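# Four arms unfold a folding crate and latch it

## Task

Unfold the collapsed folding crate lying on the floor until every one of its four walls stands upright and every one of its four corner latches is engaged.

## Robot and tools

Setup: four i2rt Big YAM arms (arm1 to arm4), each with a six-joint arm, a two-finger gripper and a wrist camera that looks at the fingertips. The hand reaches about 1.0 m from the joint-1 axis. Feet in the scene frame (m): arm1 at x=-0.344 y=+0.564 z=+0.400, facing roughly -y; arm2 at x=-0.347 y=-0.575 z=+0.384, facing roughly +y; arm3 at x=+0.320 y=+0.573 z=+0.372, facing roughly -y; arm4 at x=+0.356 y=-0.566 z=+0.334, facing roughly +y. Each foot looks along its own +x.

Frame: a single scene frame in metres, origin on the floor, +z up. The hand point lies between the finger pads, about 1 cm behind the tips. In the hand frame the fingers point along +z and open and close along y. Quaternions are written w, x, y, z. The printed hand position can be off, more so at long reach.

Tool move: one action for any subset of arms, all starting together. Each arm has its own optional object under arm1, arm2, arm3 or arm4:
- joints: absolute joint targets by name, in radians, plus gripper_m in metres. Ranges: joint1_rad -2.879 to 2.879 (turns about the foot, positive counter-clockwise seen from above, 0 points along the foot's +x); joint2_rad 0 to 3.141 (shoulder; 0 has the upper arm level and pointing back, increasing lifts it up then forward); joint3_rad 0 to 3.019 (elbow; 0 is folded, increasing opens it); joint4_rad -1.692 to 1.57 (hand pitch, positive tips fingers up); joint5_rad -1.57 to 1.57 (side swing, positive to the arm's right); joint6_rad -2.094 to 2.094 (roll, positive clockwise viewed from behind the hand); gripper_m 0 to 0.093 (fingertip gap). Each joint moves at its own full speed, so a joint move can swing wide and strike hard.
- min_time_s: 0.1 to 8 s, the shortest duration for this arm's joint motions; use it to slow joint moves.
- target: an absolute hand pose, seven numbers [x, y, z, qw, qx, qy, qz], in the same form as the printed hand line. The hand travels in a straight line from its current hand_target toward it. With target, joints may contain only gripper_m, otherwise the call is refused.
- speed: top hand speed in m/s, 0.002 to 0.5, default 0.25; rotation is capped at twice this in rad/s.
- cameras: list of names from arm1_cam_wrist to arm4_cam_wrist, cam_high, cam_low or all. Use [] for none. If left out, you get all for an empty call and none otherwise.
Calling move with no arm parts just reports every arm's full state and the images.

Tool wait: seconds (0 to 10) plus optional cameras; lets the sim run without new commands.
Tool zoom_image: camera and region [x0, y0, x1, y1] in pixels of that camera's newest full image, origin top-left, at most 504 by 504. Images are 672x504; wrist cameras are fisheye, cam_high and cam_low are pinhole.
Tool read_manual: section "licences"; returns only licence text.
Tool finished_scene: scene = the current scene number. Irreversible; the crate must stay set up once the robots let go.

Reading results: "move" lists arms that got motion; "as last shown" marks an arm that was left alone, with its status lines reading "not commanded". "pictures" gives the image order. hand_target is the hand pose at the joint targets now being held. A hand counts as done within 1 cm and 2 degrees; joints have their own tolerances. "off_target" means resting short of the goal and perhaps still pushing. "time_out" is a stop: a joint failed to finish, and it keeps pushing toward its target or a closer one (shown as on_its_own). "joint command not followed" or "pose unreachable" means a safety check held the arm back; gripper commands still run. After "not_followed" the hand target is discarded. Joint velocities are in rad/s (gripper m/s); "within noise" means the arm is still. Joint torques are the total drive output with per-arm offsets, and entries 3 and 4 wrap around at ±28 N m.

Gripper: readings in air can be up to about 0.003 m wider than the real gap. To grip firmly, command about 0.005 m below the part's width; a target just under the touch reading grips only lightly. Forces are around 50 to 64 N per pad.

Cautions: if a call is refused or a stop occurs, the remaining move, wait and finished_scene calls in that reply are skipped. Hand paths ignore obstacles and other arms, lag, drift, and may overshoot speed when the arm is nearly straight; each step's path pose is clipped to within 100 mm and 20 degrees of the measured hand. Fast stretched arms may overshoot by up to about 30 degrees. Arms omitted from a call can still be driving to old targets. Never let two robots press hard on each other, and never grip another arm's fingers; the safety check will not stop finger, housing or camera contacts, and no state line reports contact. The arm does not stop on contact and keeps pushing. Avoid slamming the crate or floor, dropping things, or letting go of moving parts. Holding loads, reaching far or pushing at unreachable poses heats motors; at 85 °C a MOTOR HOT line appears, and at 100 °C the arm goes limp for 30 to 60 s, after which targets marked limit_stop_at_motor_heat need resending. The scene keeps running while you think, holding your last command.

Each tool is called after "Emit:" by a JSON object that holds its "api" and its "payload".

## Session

Emit:
{"api": "move", "payload": {}}

Emit:
{"api": "zoom_image", "payload": {"camera": "cam_high", "region": [220, 200, 450, 430]}}

Scene clock: 0.00 s.
Joint torques (N m): no reading
Motor temperatures (°C): arm1=[26 28 27 23 26 23 24] | arm2=[23 24 24 24 27 26 24] | arm3=[26 25 27 23 25 23 27] | arm4=[24 26 26 29 27 25 26]
Heat: arm1: hottest joint2_rad 28 °C; arm2: hottest joint5_rad 27 °C; arm3: hottest joint3_rad 27 °C; arm4: hottest joint4_rad 29 °C.
Joint velocities: within noise
arm1.joint_positions: joint1_rad=+0.789 joint2_rad=+0.609 joint3_rad=+1.408 joint4_rad=-1.451 joint5_rad=+0.217 joint6_rad=-0.687 gripper_m=+0.09396
arm1.joint_status: not commanded
arm1.hand: x=-0.1884 y=+0.4177 z=+0.9285 quat_wxyz=(-0.292, -0.006, -0.892, +0.344) (m; scene frame)
arm1.hand_target: x=-0.1903 y=+0.4191 z=+0.9382 quat_wxyz=(-0.301, -0.007, -0.887, +0.350) (m; scene frame)
arm1.hand_status: not commanded
arm2.joint_positions: joint1_rad=-0.187 joint2_rad=+0.597 joint3_rad=+1.311 joint4_rad=-1.291 joint5_rad=+0.241 joint6_rad=-0.242 gripper_m=+0.09396
arm2.joint_status: not commanded
arm2.hand: x=-0.2311 y=-0.3617 z=+0.9012 quat_wxyz=(-0.466, +0.549, -0.680, -0.135) (m; scene frame)
arm2.hand_target: x=-0.2316 y=-0.3634 z=+0.9148 quat_wxyz=(-0.477, +0.543, -0.676, -0.142) (m; scene frame)
arm2.hand_status: not commanded
arm3.joint_positions: joint1_rad=+0.868 joint2_rad=+0.636 joint3_rad=+1.401 joint4_rad=-1.459 joint5_rad=+0.267 joint6_rad=-0.463 gripper_m=+0.09396
arm3.joint_status: not commanded
arm3.hand: x=+0.4150 y=+0.3713 z=+0.8920 quat_wxyz=(-0.249, -0.258, -0.861, +0.361) (m; scene frame)
arm3.hand_target: x=+0.4139 y=+0.3728 z=+0.9010 quat_wxyz=(-0.257, -0.258, -0.856, +0.367) (m; scene frame)
arm3.hand_status: not commanded
arm4.joint_positions: joint1_rad=-0.127 joint2_rad=+0.607 joint3_rad=+1.357 joint4_rad=-1.287 joint5_rad=+0.183 joint6_rad=-0.762 gripper_m=+0.09396
arm4.joint_status: not commanded
arm4.hand: x=+0.3687 y=-0.3251 z=+0.8718 quat_wxyz=(-0.479, +0.793, -0.351, -0.140) (m; scene frame)
arm4.hand_target: x=+0.3689 y=-0.3277 z=+0.8812 quat_wxyz=(-0.487, +0.788, -0.349, -0.145) (m; scene frame)
arm4.hand_status: not commanded
pictures: arm1_cam_wrist, arm2_cam_wrist, arm3_cam_wrist, arm4_cam_wrist, cam_high, cam_low

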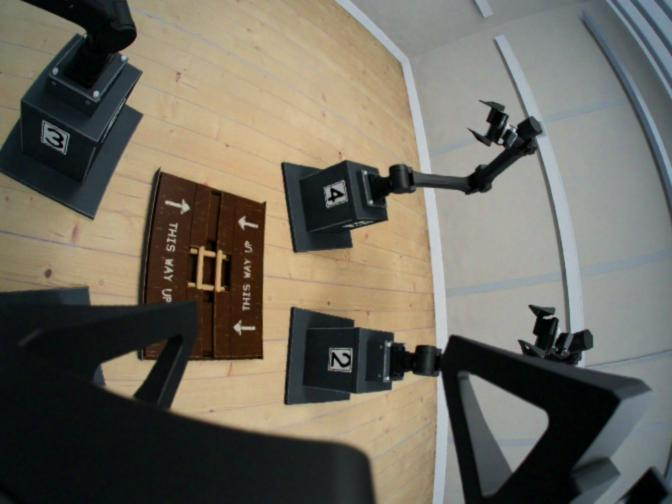

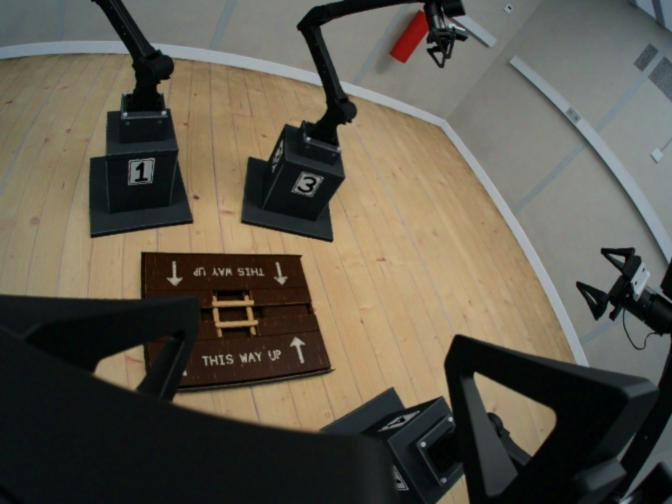

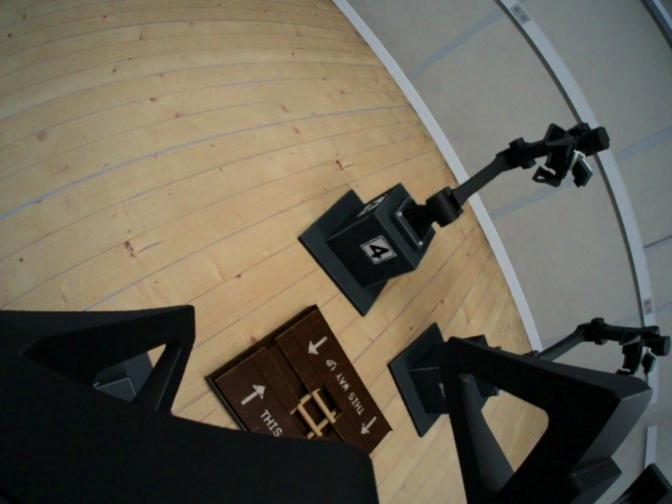

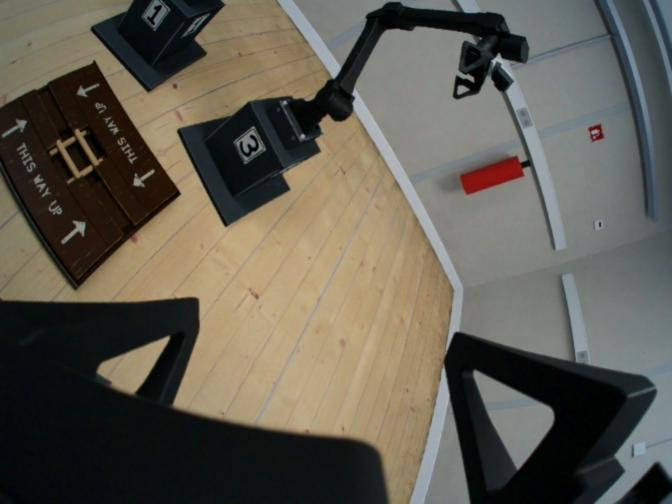

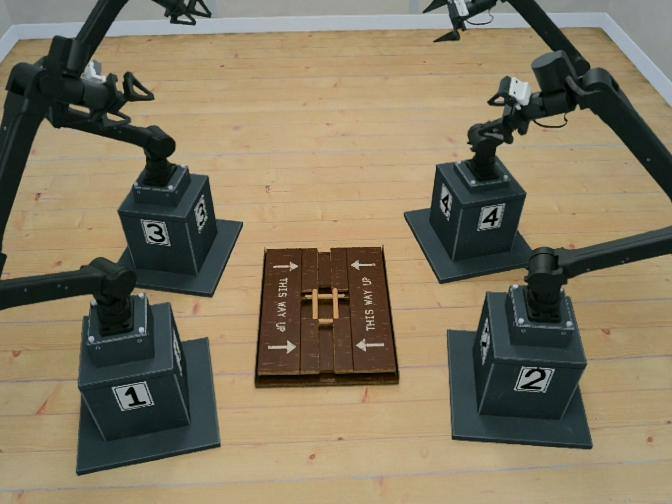

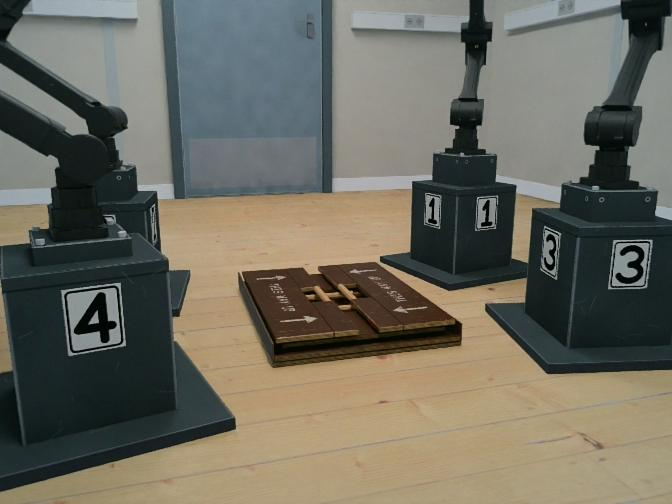

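Scaled by 2.191 from the camera's image (finer frame: 960x720).

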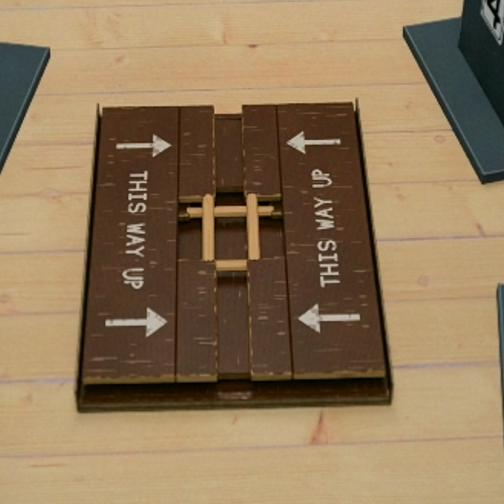

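Emit:
{"api": "move", "payload": {"arm1": {"target": [0.008, 0.026, 0.118, 0, 0.055, 0.9985, 0], "speed": 0.45, "joints": {"gripper_m": 0.05}}, "arm2": {"target": [-0.3, -0.12, 0.44, 0, 0.7162, -0.6979, 0], "speed": 0.45, "joints": {"gripper_m": 0.05}}, "arm3": {"target": [0.27, 0.17, 0.45, 0, 0.7089, 0.7053, 0], "speed": 0.45, "joints": {"gripper_m": 0.05}}, "arm4": {"target": [-0.043, -0.17, 0.30, 0, 0.9998, -0.0166, 0], "speed": 0.45, "joints": {"gripper_m": 0.05}}, "cameras": ["arm1_cam_wrist", "arm4_cam_wrist", "cam_low"]}}

Scene clock: 9.67 s.
Joint torques (N m): arm1=[-1.38 -26.81 7.43 0.01 0.2 0] | arm2=[0.67 -15.74 8.76 0.38 -0.12 -0.13] | arm3=[-1.2 -10.81 9.32 0.62 -0.03 0.11] | arm4=[2.02 -18.55 10.8 -0.65 -0.21 -0.08]
Motor temperatures (°C): arm1=[26 28 28 23 26 23 24] | arm2=[23 24 25 24 27 26 24] | arm3=[26 25 28 23 25 23 27] | arm4=[24 26 27 29 27 25 26]
Heat: arm1: hottest joint2_rad 28 °C; arm2: hottest joint5_rad 27 °C; arm3: hottest joint3_rad 28 °C; arm4: hottest joint4_rad 29 °C.
move: arm1 off_target; arm2 off_target; arm3 off_target; arm4 off_target
Joint velocities: within noise
arm1.joint_positions: joint1_rad=+0.410 joint2_rad=+2.651 joint3_rad=+1.770 joint4_rad=-0.727 joint5_rad=-0.010 joint6_rad=-0.866 gripper_m=+0.05007
arm1.joint_status: all done
arm1.hand: x=+0.0036 y=+0.0484 z=+0.1075 quat_wxyz=(+0.010, -0.055, -0.998, -0.015)
arm1.hand_target: x=+0.0074 y=+0.0328 z=+0.1149 quat_wxyz=(+0.004, -0.054, -0.999, -0.005)
arm1.hand_status: off_target (0.025 m and 2.0 deg from the pose sent, 0.921 m and 53.9 deg at the start)
arm2.joint_positions: joint1_rad=+0.030 joint2_rad=+1.685 joint3_rad=+1.094 joint4_rad=-1.042 joint5_rad=+0.005 joint6_rad=-0.113 gripper_m=+0.05013
arm2.joint_status: all done
arm2.hand: x=-0.2995 y=-0.1433 z=+0.4232 quat_wxyz=(+0.022, +0.709, -0.704, +0.021)
arm2.hand_target: x=-0.3017 y=-0.1229 z=+0.4389 quat_wxyz=(+0.003, +0.716, -0.698, +0.004)
arm2.hand_status: off_target (0.029 m and 3.7 deg from the pose sent, 0.525 m and 59.5 deg at the start)
arm3.joint_positions: joint1_rad=+0.097 joint2_rad=+1.524 joint3_rad=+0.975 joint4_rad=-1.083 joint5_rad=+0.005 joint6_rad=-0.121 gripper_m=+0.05013
arm3.joint_status: all done
arm3.hand: x=+0.2736 y=+0.1937 z=+0.4365 quat_wxyz=(+0.020, -0.706, -0.708, -0.023)
arm3.hand_target: x=+0.2680 y=+0.1728 z=+0.4487 quat_wxyz=(+0.003, -0.712, -0.702, -0.005)
arm3.hand_status: off_target (0.027 m and 3.5 deg from the pose sent, 0.507 m and 75.6 deg at the start)
arm4.joint_positions: joint1_rad=+0.574 joint2_rad=+2.032 joint3_rad=+1.360 joint4_rad=-0.934 joint5_rad=+0.009 joint6_rad=-0.720 gripper_m=+0.05007
arm4.joint_status: all done
arm4.hand: x=-0.0241 y=-0.1805 z=+0.2886 quat_wxyz=(+0.008, +0.999, -0.034, +0.016)
arm4.hand_target: x=-0.0371 y=-0.1721 z=+0.2977 quat_wxyz=(+0.001, +1.000, -0.023, +0.006)
arm4.hand_status: off_target (0.024 m and 2.9 deg from the pose sent, 0.721 m and 74.0 deg at the start)

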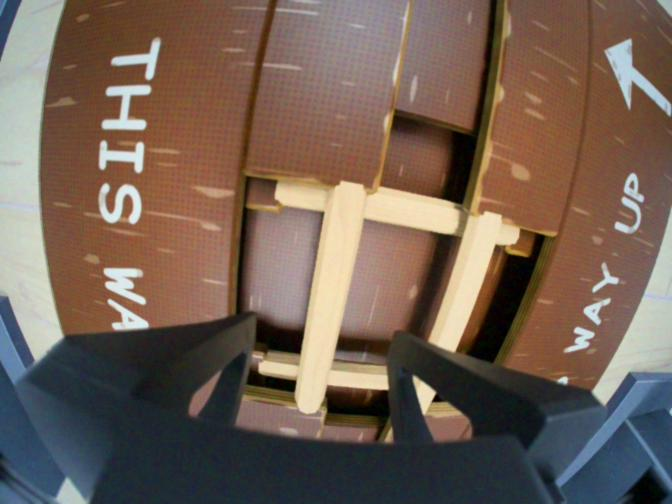

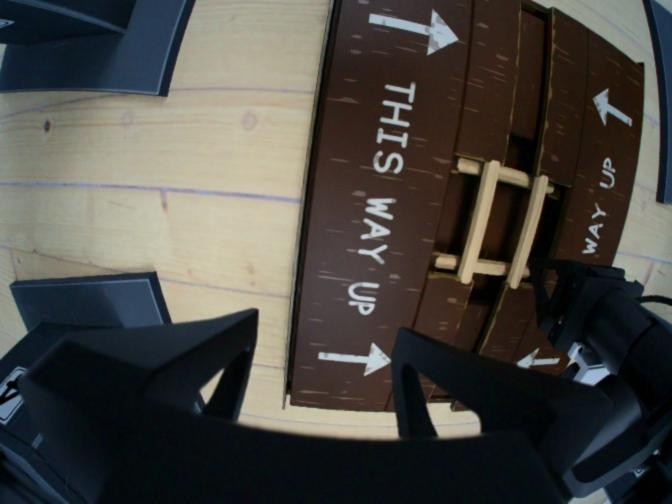

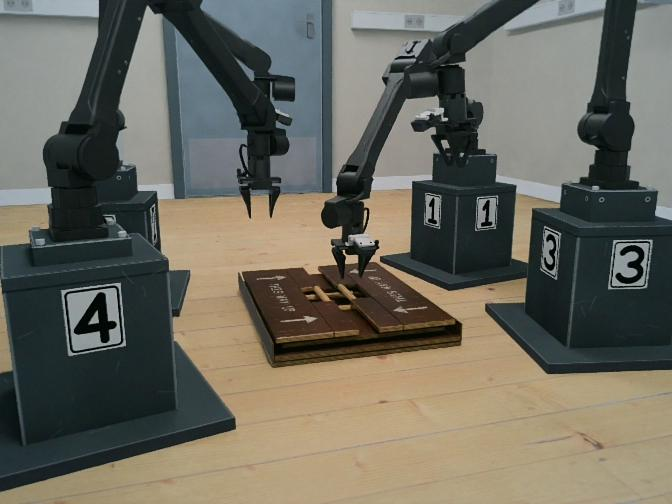

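Emit:
{"api": "move", "payload": {"arm1": {"target": [0.010, 0.0255, 0.056, 0, 0.048, 0.9988, 0], "speed": 0.15}}}

Emit:
{"api": "move", "payload": {"arm1": {"joints": {"gripper_m": 0.008}}, "cameras": ["arm1_cam_wrist"]}}

Emit:
{"api": "move", "payload": {"arm1": {"target": [0.014, 0.052, 0.154, -0.0094, 0.0471, 0.9796, -0.1949], "speed": 0.15}}}

Emit:
{"api": "move", "payload": {"arm1": {"target": [0.017, 0.126, 0.238, -0.0184, 0.0443, 0.9228, -0.3822], "speed": 0.15}, "arm4": {"target": [-0.036, -0.008, 0.14, 0, 0.99995, -0.0105, 0], "speed": 0.25}, "cameras": ["arm1_cam_wrist", "arm4_cam_wrist", "cam_low"]}}

Scene clock: 25.27 s.
Joint torques (N m): arm1=[-0.85 -26.75 7.35 0.53 0.18 -0.02] | arm2=[0.73 -15.79 8.75 0.38 -0.12 -0.13] | arm3=[-1.73 -10.46 9.28 0.66 -0.01 0.18] | arm4=[2.14 -18.26 10.82 -0.65 -0.21 -0.1]
Motor temperatures (°C): arm1=[26 30 29 23 26 23 24] | arm2=[23 25 26 24 27 26 24] | arm3=[26 25 30 23 25 23 27] | arm4=[24 27 27 29 26 25 26]
Heat: arm1: hottest joint2_rad 30 °C; arm2: hottest joint5_rad 27 °C; arm3: hottest joint3_rad 30 °C; arm4: hottest joint4_rad 29 °C.
move: arm1 off_target
Joint velocities: within noise
arm1.joint_positions: joint1_rad=+0.410 joint2_rad=+2.778 joint3_rad=+1.873 joint4_rad=-0.693 joint5_rad=-0.010 joint6_rad=-0.875 gripper_m=+0.05007
arm1.joint_status: not commanded
arm1.hand: x=+0.0073 y=+0.0423 z=+0.0541 quat_wxyz=(+0.007, -0.050, -0.999, -0.011)
arm1.hand_target: x=+0.0102 y=+0.0257 z=+0.0571 quat_wxyz=(-0.001, -0.049, -0.999, +0.001)
arm1.hand_status: off_target (0.017 m and 1.5 deg from the pose sent, 0.057 m and 2.2 deg at the start)
arm2, arm3: as last shown
arm4.joint_positions: joint1_rad=+0.570 joint2_rad=+2.032 joint3_rad=+1.360 joint4_rad=-0.934 joint5_rad=+0.009 joint6_rad=-0.720 gripper_m=+0.05007
arm4.joint_status: not commanded
arm4.hand: x=-0.0224 y=-0.1788 z=+0.2886 quat_wxyz=(+0.009, +0.999, -0.037, +0.016)
arm4.hand_target: x=-0.0353 y=-0.1703 z=+0.2977 quat_wxyz=(+0.001, +1.000, -0.026, +0.006)
arm4.hand_status: not commanded
pictures: none

Scene clock: 25.83 s.
Joint torques (N m): arm1=[-1.79 -25.99 7.49 0.8 0.15 -0.06] | arm2=[0.67 -15.74 8.76 0.36 -0.13 -0.12] | arm3=[-0.67 -10.46 9.21 0.69 -0.01 0.14] | arm4=[2.14 -18.26 10.82 -0.65 -0.21 -0.1]
Motor temperatures (°C): arm1=[26 30 29 23 26 23 24] | arm2=[23 25 26 24 27 26 24] | arm3=[26 25 30 23 25 23 27] | arm4=[24 27 27 29 26 25 26]
Heat: arm1: hottest joint2_rad 30 °C; arm2: hottest joint5_rad 27 °C; arm3: hottest joint3_rad 30 °C; arm4: hottest joint4_rad 29 °C.
move: arm1 off_target
Joint velocities: within noise
arm1.joint_positions: joint1_rad=+0.410 joint2_rad=+2.778 joint3_rad=+1.873 joint4_rad=-0.698 joint5_rad=-0.018 joint6_rad=-0.875 gripper_m=+0.01682
arm1.joint_status: gripper_m off_target (ended at +0.01685, target +0.00800)
arm1.hand: x=+0.0077 y=+0.0440 z=+0.0542 quat_wxyz=(+0.005, -0.050, -0.999, -0.015)
arm1.hand_target: x=+0.0114 y=+0.0266 z=+0.0571 quat_wxyz=(-0.004, -0.049, -0.999, -0.001)
arm1.hand_status: not commanded
arm2, arm3, arm4: as last shown

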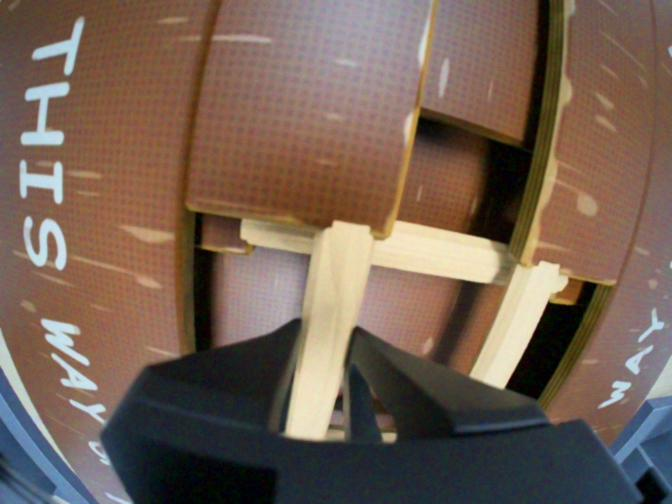

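Scene clock: 27.77 s.
Joint torques (N m): arm1=[-0.79 -28.57 3.78 0.76 0.74 0.03] | arm2=[0.67 -15.74 8.76 0.38 -0.12 -0.13] | arm3=[-1.61 -10.46 9.1 0.61 -0.01 0.14] | arm4=[2.14 -18.26 10.82 -0.65 -0.21 -0.1]
Motor temperatures (°C): arm1=[26 30 29 23 26 23 25] | arm2=[23 25 26 24 27 26 24] | arm3=[26 25 30 23 25 23 27] | arm4=[24 27 27 29 26 25 26]
Heat: arm1: hottest joint2_rad 30 °C; arm2: hottest joint5_rad 27 °C; arm3: hottest joint3_rad 30 °C; arm4: hottest joint4_rad 29 °C.
move: arm1 off_target
Joint velocities: within noise
arm1.joint_positions: joint1_rad=+0.498 joint2_rad=+2.515 joint3_rad=+1.443 joint4_rad=-0.244 joint5_rad=+0.254 joint6_rad=-0.820 gripper_m=+0.01682
arm1.joint_status: not commanded
arm1.hand: x=+0.0063 y=+0.0594 z=+0.1287 quat_wxyz=(+0.014, -0.049, -0.982, +0.181)
arm1.hand_target: x=+0.0132 y=+0.0515 z=+0.1519 quat_wxyz=(+0.010, -0.047, -0.980, +0.195)
arm1.hand_status: off_target (0.027 m and 1.7 deg from the pose sent, 0.100 m and 24.2 deg at the start)
arm2, arm3, arm4: as last shown
pictures: none

Scene clock: 30.00 s.
Joint torques (N m): arm1=[0.32 -24.41 3 2 1.29 -0.03] | arm2=[0.67 -15.74 8.75 0.38 -0.12 -0.13] | arm3=[-1.32 -10.4 9.16 0.61 -0.04 0.15] | arm4=[1.55 -22.3 11 -0.58 -0.23 -0.1]
Motor temperatures (°C): arm1=[26 30 29 23 26 23 25] | arm2=[23 25 26 24 27 26 24] | arm3=[26 25 30 23 25 23 27] | arm4=[24 27 28 29 26 25 26]
Heat: arm1: hottest joint2_rad 30 °C; arm2: hottest joint5_rad 27 °C; arm3: hottest joint3_rad 30 °C; arm4: hottest joint4_rad 29 °C.
move: arm1 off_target; arm4 off_target
Joint velocities: within noise
arm1.joint_positions: joint1_rad=+0.677 joint2_rad=+2.298 joint3_rad=+1.063 joint4_rad=+0.138 joint5_rad=+0.594 joint6_rad=-0.759 gripper_m=+0.01667
arm1.joint_status: not commanded
arm1.hand: x=+0.0082 y=+0.1310 z=+0.2137 quat_wxyz=(+0.027, -0.045, -0.930, +0.364)
arm1.hand_target: x=+0.0171 y=+0.1240 z=+0.2380 quat_wxyz=(+0.018, -0.044, -0.922, +0.384)
arm1.hand_status: off_target (0.026 m and 2.4 deg from the pose sent, 0.128 m and 24.1 deg at the start)
arm2, arm3: as last shown
arm4.joint_positions: joint1_rad=+0.410 joint2_rad=+2.535 joint3_rad=+1.871 joint4_rad=-0.914 joint5_rad=+0.000 joint6_rad=-0.920 gripper_m=+0.05007
arm4.joint_status: not commanded
arm4.hand: x=-0.0322 y=-0.0192 z=+0.1419 quat_wxyz=(+0.003, +1.000, -0.017, +0.002)
arm4.hand_target: x=-0.0361 y=-0.0114 z=+0.1382 quat_wxyz=(+0.001, +1.000, -0.009, +0.000)
arm4.hand_status: off_target (0.012 m and 0.8 deg from the pose sent, 0.227 m and 3.6 deg at the start)

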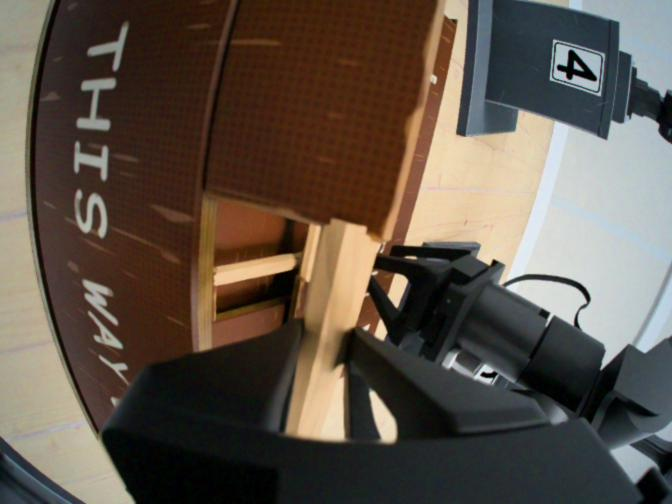

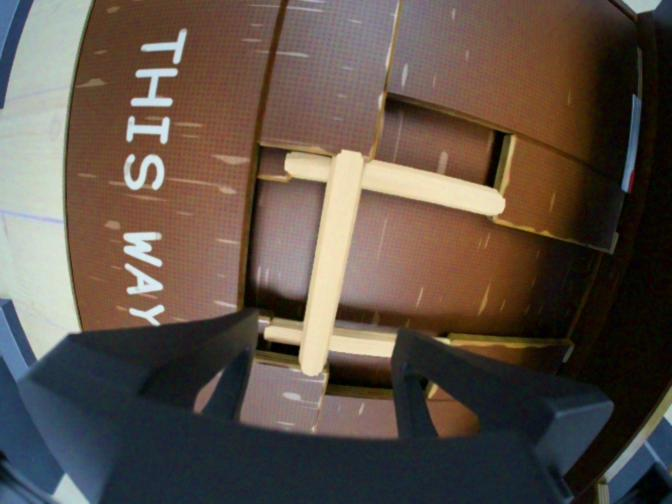

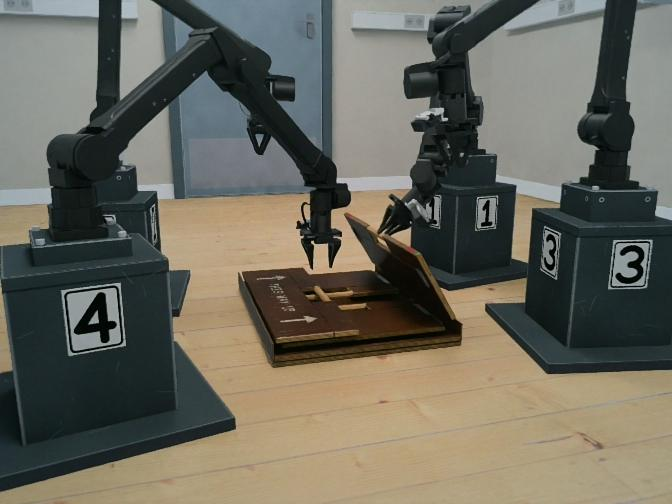

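Emit:
{"api": "move", "payload": {"arm1": {"target": [0.020, 0.203, 0.264, -0.024, 0.0416, 0.865, -0.4994], "speed": 0.15}, "arm4": {"target": [-0.039, -0.0055, 0.05, 0, 1.0, -0.002, 0], "speed": 0.15}}}

Emit:
{"api": "move", "payload": {"arm4": {"joints": {"gripper_m": 0.008}}, "arm1": {"target": [0.0205, 0.240, 0.265, -0.0275, 0.0393, 0.8182, -0.5729], "speed": 0.08}, "cameras": ["arm4_cam_wrist"]}}

Emit:
{"api": "move", "payload": {"arm4": {"target": [-0.043, -0.027, 0.1755, -0.1951, 0.9808, -0.002, 0.0004], "speed": 0.15}}}

Emit:
{"api": "move", "payload": {"arm4": {"target": [-0.0445, -0.099, 0.248, -0.3827, 0.9239, -0.0018, 0.0008], "speed": 0.15}}}

Emit:
{"api": "move", "payload": {"arm4": {"target": [-0.046, -0.164, 0.272, -0.5, 0.866, -0.0017, 0.001], "speed": 0.15}, "arm3": {"target": [0.025, -0.004, 0.135, 0, 0.7040, 0.7102, 0], "speed": 0.35}, "cameras": ["arm3_cam_wrist", "cam_low", "arm2_cam_wrist"]}}

Scene clock: 41.10 s.
Joint torques (N m): arm1=[0.91 -23.18 1.62 2.09 1.65 -0.06] | arm2=[0.79 -15.74 8.75 0.39 -0.13 -0.13] | arm3=[-1.03 -10.7 9.32 0.61 -0.01 0.1] | arm4=[1.49 -22.65 10.43 0.13 -0.15 -0.1]
Motor temperatures (°C): arm1=[26 31 29 23 27 23 25] | arm2=[23 25 27 24 27 26 24] | arm3=[26 26 31 23 25 23 27] | arm4=[24 28 29 29 26 25 26]
Heat: arm1: hottest joint2_rad 31 °C; arm2: hottest joint3_rad 27 °C; arm3: hottest joint3_rad 31 °C; arm4: hottest joint3_rad 29 °C.
move: arm1 off_target; arm4 off_target
Joint velocities: within noise
arm1.joint_positions: joint1_rad=+0.866 joint2_rad=+2.283 joint3_rad=+0.890 joint4_rad=+0.379 joint5_rad=+0.884 joint6_rad=-0.693 gripper_m=+0.01640
arm1.joint_status: not commanded
arm1.hand: x=+0.0090 y=+0.2048 z=+0.2403 quat_wxyz=(+0.033, -0.041, -0.874, +0.482)
arm1.hand_target: x=+0.0189 y=+0.2014 z=+0.2637 quat_wxyz=(+0.025, -0.041, -0.865, +0.500)
arm1.hand_status: off_target (0.026 m and 2.5 deg from the pose sent, 0.089 m and 17.2 deg at the start)
arm2, arm3: as last shown
arm4.joint_positions: joint1_rad=+0.407 joint2_rad=+2.714 joint3_rad=+1.985 joint4_rad=-0.858 joint5_rad=+0.000 joint6_rad=-0.935 gripper_m=+0.05007
arm4.joint_status: not commanded
arm4.hand: x=-0.0331 y=-0.0143 z=+0.0575 quat_wxyz=(+0.007, +1.000, -0.011, +0.005)
arm4.hand_target: x=-0.0365 y=-0.0053 z=+0.0503 quat_wxyz=(+0.000, +1.000, -0.004, +0.000)
arm4.hand_status: off_target (0.013 m and 1.4 deg from the pose sent, 0.093 m and 1.7 deg at the start)
pictures: none

Scene clock: 42.83 s.
Joint torques (N m): arm1=[3.19 -21.95 0.13 2.47 3.18 -0.12] | arm2=[0.67 -15.74 8.73 0.38 -0.12 -0.12] | arm3=[-0.85 -10.29 9.11 0.57 -0.02 0.14] | arm4=[1.49 -22.59 10.39 0.38 -0.05 -0.1]
Motor temperatures (°C): arm1=[26 31 29 23 27 23 25] | arm2=[23 25 27 24 27 26 24] | arm3=[26 26 31 23 25 23 27] | arm4=[24 28 29 29 26 25 26]
Heat: arm1: hottest joint2_rad 31 °C; arm2: hottest joint3_rad 27 °C; arm3: hottest joint3_rad 31 °C; arm4: hottest joint3_rad 29 °C.
move: arm1 off_target; arm4 off_target
Joint velocities: within noise
arm1.joint_positions: joint1_rad=+0.939 joint2_rad=+2.352 joint3_rad=+0.865 joint4_rad=+0.555 joint5_rad=+1.044 joint6_rad=-0.697 gripper_m=+0.01632
arm1.joint_status: not commanded
arm1.hand: x=+0.0092 y=+0.2264 z=+0.2411 quat_wxyz=(+0.029, -0.051, -0.834, +0.548)
arm1.hand_target: x=+0.0174 y=+0.2356 z=+0.2637 quat_wxyz=(+0.030, -0.044, -0.819, +0.572)
arm1.hand_status: off_target (0.030 m and 3.7 deg from the pose sent, 0.045 m and 12.3 deg at the start)
arm2, arm3: as last shown
arm4.joint_positions: joint1_rad=+0.407 joint2_rad=+2.714 joint3_rad=+1.985 joint4_rad=-0.864 joint5_rad=-0.012 joint6_rad=-0.935 gripper_m=+0.01676
arm4.joint_status: gripper_m off_target (ended at +0.01678, target +0.00800)
arm4.hand: x=-0.0340 y=-0.0168 z=+0.0576 quat_wxyz=(+0.013, +1.000, -0.011, +0.002)
arm4.hand_target: x=-0.0378 y=-0.0063 z=+0.0503 quat_wxyz=(+0.002, +1.000, -0.004, -0.004)
arm4.hand_status: not commanded

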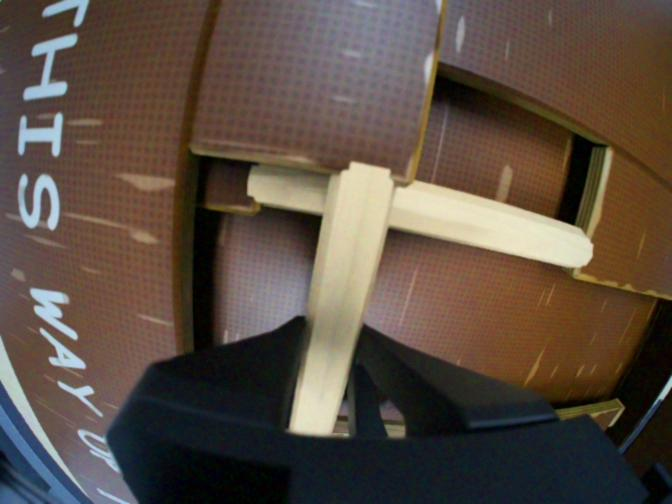

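Scene clock: 44.77 s.
Joint torques (N m): arm1=[2.78 -22.24 0.03 2.59 3.14 -0.17] | arm2=[0.73 -15.74 8.75 0.39 -0.13 -0.13] | arm3=[-1.26 -10.29 9.31 0.51 -0.01 0.15] | arm4=[2.43 -26.58 6.43 0.08 0.22 -0.08]
Motor temperatures (°C): arm1=[26 31 29 23 28 23 25] | arm2=[23 25 27 24 27 26 24] | arm3=[26 26 31 23 25 23 27] | arm4=[24 28 29 29 26 25 26]
Heat: arm1: hottest joint2_rad 31 °C; arm2: hottest joint3_rad 27 °C; arm3: hottest joint3_rad 31 °C; arm4: hottest joint3_rad 29 °C.
move: arm4 off_target
Joint velocities: within noise
arm1, arm2, arm3: as last shown
arm1.hand_target: x=+0.0174 y=+0.2356 z=+0.2636 quat_wxyz=(+0.030, -0.044, -0.819, +0.572)
arm4.joint_positions: joint1_rad=+0.488 joint2_rad=+2.409 joint3_rad=+1.537 joint4_rad=-0.423 joint5_rad=+0.246 joint6_rad=-0.887 gripper_m=+0.01676
arm4.joint_status: not commanded
arm4.hand: x=-0.0346 y=-0.0321 z=+0.1416 quat_wxyz=(-0.182, +0.983, -0.011, +0.007)
arm4.hand_target: x=-0.0462 y=-0.0257 z=+0.1741 quat_wxyz=(-0.199, +0.980, +0.000, -0.002)
arm4.hand_status: off_target (0.035 m and 2.0 deg from the pose sent, 0.119 m and 24.0 deg at the start)
pictures: none

Scene clock: 46.67 s.
Joint torques (N m): arm1=[3.19 -21.83 0.01 2.73 3.14 -0.15] | arm2=[0.67 -15.68 8.73 0.38 -0.12 -0.13] | arm3=[-1.49 -10.29 9.31 0.62 0 0.16] | arm4=[2.43 -22.18 5.59 1.2 0.77 -0.16]
Motor temperatures (°C): arm1=[26 31 29 23 29 23 25] | arm2=[23 25 27 24 27 26 24] | arm3=[26 26 31 23 25 23 27] | arm4=[24 29 29 29 27 25 26]
Heat: arm1: hottest joint2_rad 31 °C; arm2: hottest joint3_rad 27 °C; arm3: hottest joint3_rad 31 °C; arm4: hottest joint2_rad 29 °C.
move: arm4 off_target
Joint velocities: within noise
arm1: as last shown
arm2.joint_positions: joint1_rad=+0.030 joint2_rad=+1.685 joint3_rad=+1.094 joint4_rad=-1.042 joint5_rad=+0.005 joint6_rad=-0.113 gripper_m=+0.05013
arm2.joint_status: not commanded
arm2.hand: x=-0.2995 y=-0.1433 z=+0.4232 quat_wxyz=(+0.022, +0.709, -0.704, +0.021)
arm2.hand_target: x=-0.3017 y=-0.1229 z=+0.4389 quat_wxyz=(+0.003, +0.716, -0.698, +0.004)
arm2.hand_status: not commanded
arm3.joint_positions: joint1_rad=+0.097 joint2_rad=+1.524 joint3_rad=+0.975 joint4_rad=-1.083 joint5_rad=+0.005 joint6_rad=-0.121 gripper_m=+0.05013
arm3.joint_status: not commanded
arm3.hand: x=+0.2736 y=+0.1937 z=+0.4365 quat_wxyz=(+0.020, -0.706, -0.708, -0.023)
arm3.hand_target: x=+0.2680 y=+0.1728 z=+0.4487 quat_wxyz=(+0.003, -0.712, -0.702, -0.005)
arm3.hand_status: not commanded
arm4.joint_positions: joint1_rad=+0.645 joint2_rad=+2.167 joint3_rad=+1.141 joint4_rad=-0.022 joint5_rad=+0.549 joint6_rad=-0.852 gripper_m=+0.01649
arm4.joint_status: not commanded
arm4.hand: x=-0.0356 y=-0.1027 z=+0.2210 quat_wxyz=(-0.361, +0.932, -0.008, +0.009)
arm4.hand_target: x=-0.0439 y=-0.0991 z=+0.2470 quat_wxyz=(-0.380, +0.925, +0.001, +0.003)
arm4.hand_status: off_target (0.029 m and 2.9 deg from the pose sent, 0.126 m and 24.0 deg at the start)
pictures: none

Scene clock: 48.87 s.
Joint torques (N m): arm1=[2.61 -22.18 0.03 2.44 3.15 -0.14] | arm2=[0.67 -15.74 8.76 0.38 -0.12 -0.13] | arm3=[-0.79 -18.26 7.6 -0.16 0 -0.05] | arm4=[2.43 -20.66 4.23 1.78 1.14 -0.31]
Motor temperatures (°C): arm1=[26 31 29 24 30 23 25] | arm2=[23 25 27 24 27 26 24] | arm3=[26 26 31 23 25 23 27] | arm4=[24 29 29 29 27 25 27]
Heat: arm1: hottest joint2_rad 31 °C; arm2: hottest joint3_rad 27 °C; arm3: hottest joint3_rad 31 °C; arm4: hottest joint2_rad 29 °C.
move: arm3 off_target; arm4 off_target
Joint velocities: within noise
arm1, arm2: as last shown
arm3.joint_positions: joint1_rad=-0.253 joint2_rad=+2.536 joint3_rad=+1.736 joint4_rad=-0.773 joint5_rad=+0.002 joint6_rad=-0.465 gripper_m=+0.05013
arm3.joint_status: not commanded
arm3.hand: x=+0.0326 y=+0.0053 z=+0.1386 quat_wxyz=(+0.000, -0.708, -0.706, -0.002)
arm3.hand_target: x=+0.0279 y=-0.0012 z=+0.1333 quat_wxyz=(-0.002, -0.706, -0.708, -0.001)
arm3.hand_status: off_target (0.013 m and 0.7 deg from the pose sent, 0.438 m and 3.5 deg at the start)
arm4.joint_positions: joint1_rad=+0.789 joint2_rad=+2.134 joint3_rad=+0.951 joint4_rad=+0.301 joint5_rad=+0.804 joint6_rad=-0.851 gripper_m=+0.01630
arm4.joint_status: not commanded
arm4.hand: x=-0.0371 y=-0.1622 z=+0.2446 quat_wxyz=(-0.482, +0.876, -0.011, +0.006)
arm4.hand_target: x=-0.0445 y=-0.1601 z=+0.2723 quat_wxyz=(-0.501, +0.865, -0.004, +0.003)
arm4.hand_status: off_target (0.029 m and 2.7 deg from the pose sent, 0.080 m and 17.7 deg at the start)
pictures: arm2_cam_wrist, arm3_cam_wrist, cam_low

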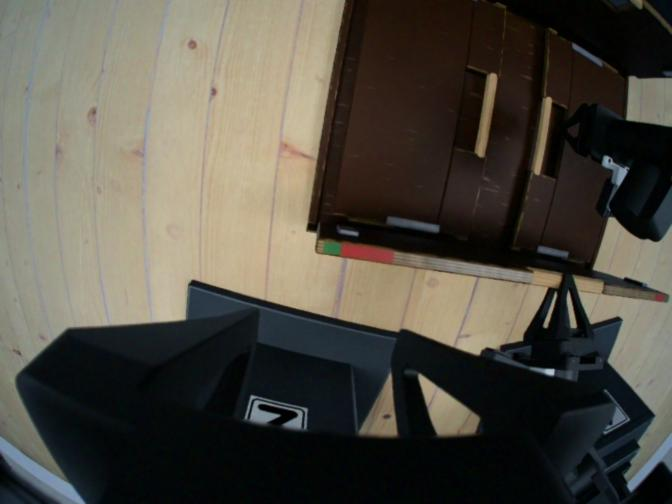

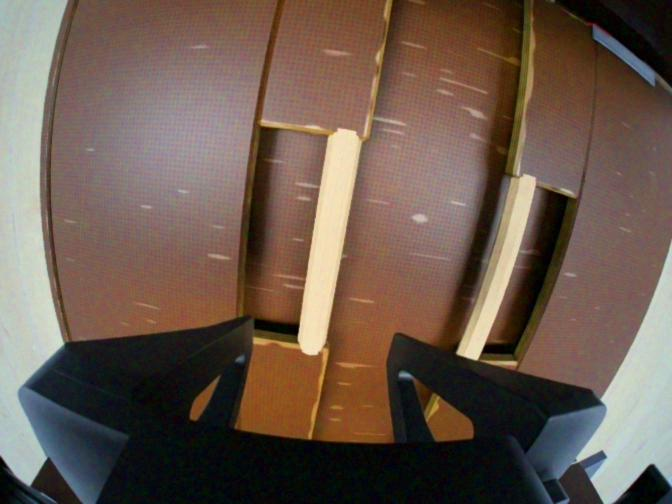

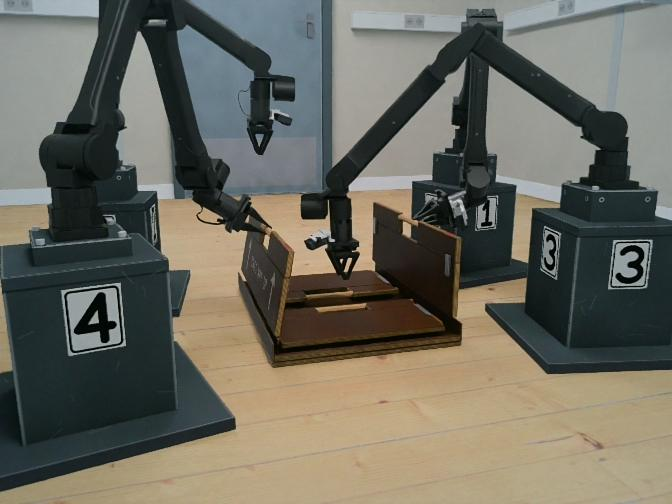

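Emit:
{"api": "move", "payload": {"arm3": {"target": [0.0215, -0.002, 0.028, 0, 0.6947, 0.7193, 0], "speed": 0.15}, "arm4": {"target": [-0.047, -0.217, 0.272, -0.5736, 0.8192, -0.0016, 0.0011], "speed": 0.08}}}

Emit:
{"api": "move", "payload": {"arm3": {"joints": {"gripper_m": 0.008}}, "cameras": ["arm3_cam_wrist"]}}

Emit:
{"api": "move", "payload": {"arm3": {"target": [0.056, -0.001, 0.158, -0.1087, 0.6862, 0.7105, -0.1125], "speed": 0.15}}}

Emit:
{"api": "move", "payload": {"arm3": {"target": [0.128, 0.0, 0.232, -0.2147, 0.6607, 0.6841, -0.2223], "speed": 0.15}}}

Emit:
{"api": "move", "payload": {"arm3": {"target": [0.202, 0.002, 0.27, -0.2659, 0.6418, 0.6646, -0.2753], "speed": 0.15}, "arm2": {"target": [-0.063, 0.025, 0.149, 0, 0.7132, -0.7009, 0], "speed": 0.3}, "cameras": ["arm2_cam_wrist", "arm3_cam_wrist", "cam_low"]}}

Scene clock: 61.37 s.
Joint torques (N m): arm1=[2.9 -21.48 0.13 2.54 3.12 -0.13] | arm2=[0.73 -15.68 8.75 0.38 -0.12 -0.13] | arm3=[-2.08 -18.67 6.95 0.55 0.09 -0.01] | arm4=[5.13 -18.96 2.14 2.76 2.17 -0.32]
Motor temperatures (°C): arm1=[26 31 28 24 33 23 25] | arm2=[23 25 27 24 27 26 24] | arm3=[26 26 32 23 25 23 27] | arm4=[24 30 28 29 28 25 27]
Heat: arm1: hottest joint5_rad 33 °C; arm2: hottest joint3_rad 27 °C; arm3: hottest joint3_rad 32 °C; arm4: hottest joint2_rad 30 °C.
move: arm3 off_target; arm4 off_target
Joint velocities: within noise
arm1, arm2: as last shown
arm3.joint_positions: joint1_rad=-0.255 joint2_rad=+2.756 joint3_rad=+1.883 joint4_rad=-0.707 joint5_rad=+0.002 joint6_rad=-0.505 gripper_m=+0.05013
arm3.joint_status: not commanded
arm3.hand: x=+0.0300 y=+0.0019 z=+0.0401 quat_wxyz=(+0.001, -0.695, -0.719, -0.005)
arm3.hand_target: x=+0.0211 y=-0.0007 z=+0.0289 quat_wxyz=(+0.000, -0.695, -0.719, +0.001)
arm3.hand_status: off_target (0.015 m and 0.6 deg from the pose sent, 0.111 m and 2.2 deg at the start)
arm4.joint_positions: joint1_rad=+0.886 joint2_rad=+2.177 joint3_rad=+0.874 joint4_rad=+0.531 joint5_rad=+0.970 joint6_rad=-0.878 gripper_m=+0.01620
arm4.joint_status: not commanded
arm4.hand: x=-0.0379 y=-0.2003 z=+0.2486 quat_wxyz=(-0.550, +0.835, -0.015, +0.001)
arm4.hand_target: x=-0.0473 y=-0.2152 z=+0.2709 quat_wxyz=(-0.573, +0.820, -0.003, +0.001)
arm4.hand_status: off_target (0.030 m and 3.6 deg from the pose sent, 0.062 m and 12.5 deg at the start)
pictures: none

Scene clock: 62.10 s.
Joint torques (N m): arm1=[2.96 -22.36 -0.08 2.66 3.15 -0.12] | arm2=[0.62 -15.68 8.75 0.36 -0.12 -0.13] | arm3=[-1.55 -18.96 7.23 0.57 0.35 -0.15] | arm4=[5.13 -18.96 2.14 2.77 2.17 -0.32]
Motor temperatures (°C): arm1=[26 31 28 24 33 23 25] | arm2=[23 25 27 24 27 26 24] | arm3=[26 26 32 23 25 23 27] | arm4=[24 30 28 29 29 25 27]
Heat: arm1: hottest joint5_rad 33 °C; arm2: hottest joint3_rad 27 °C; arm3: hottest joint3_rad 32 °C; arm4: hottest joint2_rad 30 °C.
move: arm3 off_target
Joint velocities: within noise
arm1, arm2, arm4: as last shown
arm3.joint_positions: joint1_rad=-0.255 joint2_rad=+2.756 joint3_rad=+1.883 joint4_rad=-0.710 joint5_rad=-0.014 joint6_rad=-0.488 gripper_m=+0.01669
arm3.joint_status: gripper_m off_target (ended at +0.01673, target +0.00800)
arm3.hand: x=+0.0328 y=+0.0014 z=+0.0402 quat_wxyz=(-0.006, -0.701, -0.713, -0.009)
arm3.hand_target: x=+0.0225 y=-0.0012 z=+0.0290 quat_wxyz=(-0.004, -0.695, -0.719, -0.001)
arm3.hand_status: not commanded

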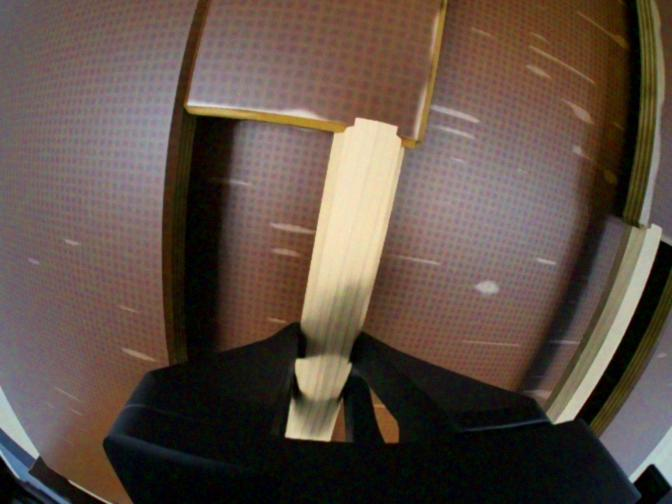

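Scene clock: 63.73 s.
Joint torques (N m): arm1=[2.43 -21.48 0.2 2.5 3.15 -0.16] | arm2=[0.67 -15.74 8.76 0.36 -0.12 -0.13] | arm3=[0.56 -23.24 3.19 -0.06 0.22 -0.19] | arm4=[5.13 -18.96 2.14 2.77 2.17 -0.32]
Motor temperatures (°C): arm1=[26 31 28 24 33 23 25] | arm2=[23 25 28 24 27 26 24] | arm3=[26 26 32 23 26 23 27] | arm4=[24 30 28 29 29 25 27]
Heat: arm1: hottest joint5_rad 33 °C; arm2: hottest joint3_rad 28 °C; arm3: hottest joint3_rad 32 °C; arm4: hottest joint2_rad 30 °C.
move: arm3 off_target
Joint velocities: within noise
arm1, arm2, arm4: as last shown
arm3.joint_positions: joint1_rad=-0.141 joint2_rad=+2.506 joint3_rad=+1.593 joint4_rad=-0.543 joint5_rad=+0.299 joint6_rad=-0.381 gripper_m=+0.01669
arm3.joint_status: not commanded
arm3.hand: x=+0.0533 y=+0.0029 z=+0.1306 quat_wxyz=(+0.112, -0.696, -0.701, +0.111)
arm3.hand_target: x=+0.0586 y=-0.0050 z=+0.1563 quat_wxyz=(+0.109, -0.683, -0.713, +0.118)
arm3.hand_status: off_target (0.028 m and 1.6 deg from the pose sent, 0.120 m and 19.2 deg at the start)
pictures: none

Scene clock: 65.37 s.
Joint torques (N m): arm1=[2.55 -22.18 0.14 2.43 3.14 -0.13] | arm2=[0.67 -15.68 8.75 0.39 -0.13 -0.13] | arm3=[0.62 -21.71 3.38 -0.77 0.62 -0.09] | arm4=[5.13 -18.96 2.14 2.77 2.15 -0.32]
Motor temperatures (°C): arm1=[26 31 28 24 34 23 25] | arm2=[23 25 28 24 27 26 24] | arm3=[26 26 32 23 26 23 27] | arm4=[24 30 28 29 30 25 27]
Heat: arm1: hottest joint5_rad 34 °C; arm2: hottest joint3_rad 28 °C; arm3: hottest joint3_rad 32 °C; arm4: hottest joint2_rad 30 °C.
move: arm3 off_target
Joint velocities: within noise
arm1, arm2: as last shown
arm3.joint_positions: joint1_rad=+0.032 joint2_rad=+2.343 joint3_rad=+1.430 joint4_rad=-0.517 joint5_rad=+0.612 joint6_rad=-0.220 gripper_m=+0.01668
arm3.joint_status: not commanded
arm3.hand: x=+0.1129 y=+0.0029 z=+0.2088 quat_wxyz=(+0.213, -0.676, -0.670, +0.221)
arm3.hand_target: x=+0.1211 y=+0.0008 z=+0.2315 quat_wxyz=(+0.214, -0.664, -0.681, +0.222)
arm3.hand_status: off_target (0.028 m and 2.4 deg from the pose sent, 0.126 m and 17.9 deg at the start)
arm4.joint_positions: joint1_rad=+0.886 joint2_rad=+2.179 joint3_rad=+0.874 joint4_rad=+0.531 joint5_rad=+0.970 joint6_rad=-0.878 gripper_m=+0.01620
arm4.joint_status: not commanded
arm4.hand: x=-0.0376 y=-0.2005 z=+0.2478 quat_wxyz=(-0.550, +0.835, -0.015, +0.002)
arm4.hand_target: x=-0.0471 y=-0.2153 z=+0.2701 quat_wxyz=(-0.572, +0.820, -0.002, +0.002)
arm4.hand_status: not commanded
pictures: none

Scene clock: 67.63 s.
Joint torques (N m): arm1=[2.55 -21.95 0.14 2.66 3.14 -0.11] | arm2=[0.15 -25.29 7.6 -0.13 -0.17 -0.13] | arm3=[1.96 -21.19 3.88 -1.43 0.32 -0.08] | arm4=[5.13 -18.96 2.14 2.76 2.15 -0.32]
Motor temperatures (°C): arm1=[26 31 28 24 34 23 25] | arm2=[23 25 28 24 27 26 24] | arm3=[26 27 31 23 26 23 27] | arm4=[24 30 28 29 30 25 27]
Heat: arm1: hottest joint5_rad 34 °C; arm2: hottest joint3_rad 28 °C; arm3: hottest joint3_rad 31 °C; arm4: hottest joint2_rad 30 °C.
move: arm2 off_target; arm3 off_target
Joint velocities: within noise
arm1.joint_positions: joint1_rad=+0.939 joint2_rad=+2.352 joint3_rad=+0.865 joint4_rad=+0.555 joint5_rad=+1.044 joint6_rad=-0.697 gripper_m=+0.01632
arm1.joint_status: not commanded
arm1.hand: x=+0.0092 y=+0.2264 z=+0.2411 quat_wxyz=(+0.029, -0.051, -0.834, +0.548)
arm1.hand_target: x=+0.0174 y=+0.2356 z=+0.2636 quat_wxyz=(+0.030, -0.044, -0.819, +0.572)
arm1.hand_status: not commanded
arm2.joint_positions: joint1_rad=-0.307 joint2_rad=+2.598 joint3_rad=+1.817 joint4_rad=-0.820 joint5_rad=-0.003 joint6_rad=-0.448 gripper_m=+0.05013
arm2.joint_status: not commanded
arm2.hand: x=-0.0698 y=+0.0077 z=+0.1362 quat_wxyz=(+0.014, +0.709, -0.705, +0.004)
arm2.hand_target: x=-0.0651 y=+0.0240 z=+0.1482 quat_wxyz=(+0.001, +0.713, -0.701, -0.002)
arm2.hand_status: off_target (0.023 m and 1.8 deg from the pose sent, 0.399 m and 3.6 deg at the start)
arm3.joint_positions: joint1_rad=+0.195 joint2_rad=+2.302 joint3_rad=+1.412 joint4_rad=-0.646 joint5_rad=+0.798 joint6_rad=-0.022 gripper_m=+0.01640
arm3.joint_status: not commanded
arm3.hand: x=+0.1839 y=+0.0035 z=+0.2461 quat_wxyz=(+0.268, -0.656, -0.647, +0.280)
arm3.hand_target: x=+0.2007 y=+0.0014 z=+0.2685 quat_wxyz=(+0.267, -0.641, -0.664, +0.276)
arm3.hand_status: off_target (0.030 m and 2.7 deg from the pose sent, 0.108 m and 9.6 deg at the start)
arm4: as last shown

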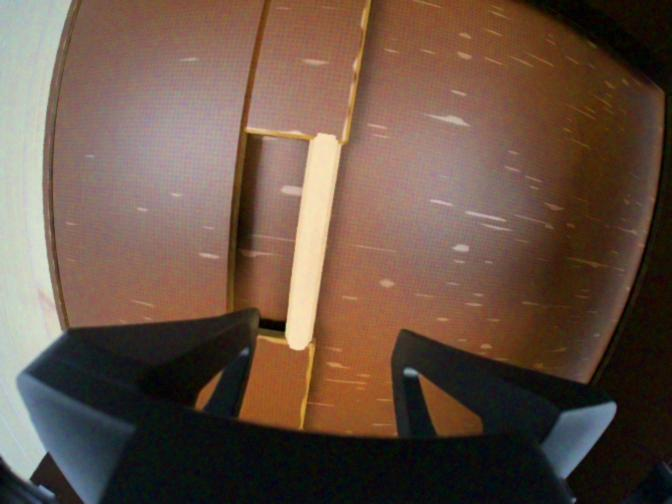

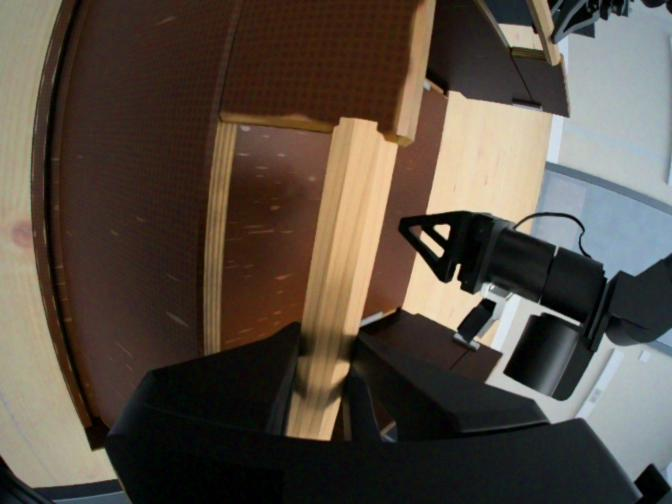

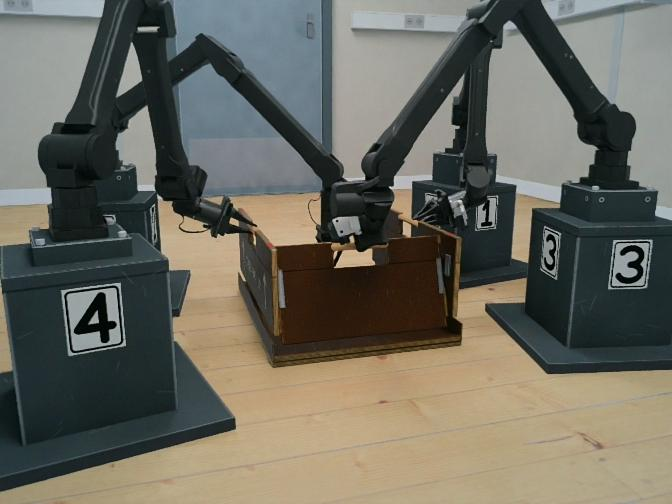

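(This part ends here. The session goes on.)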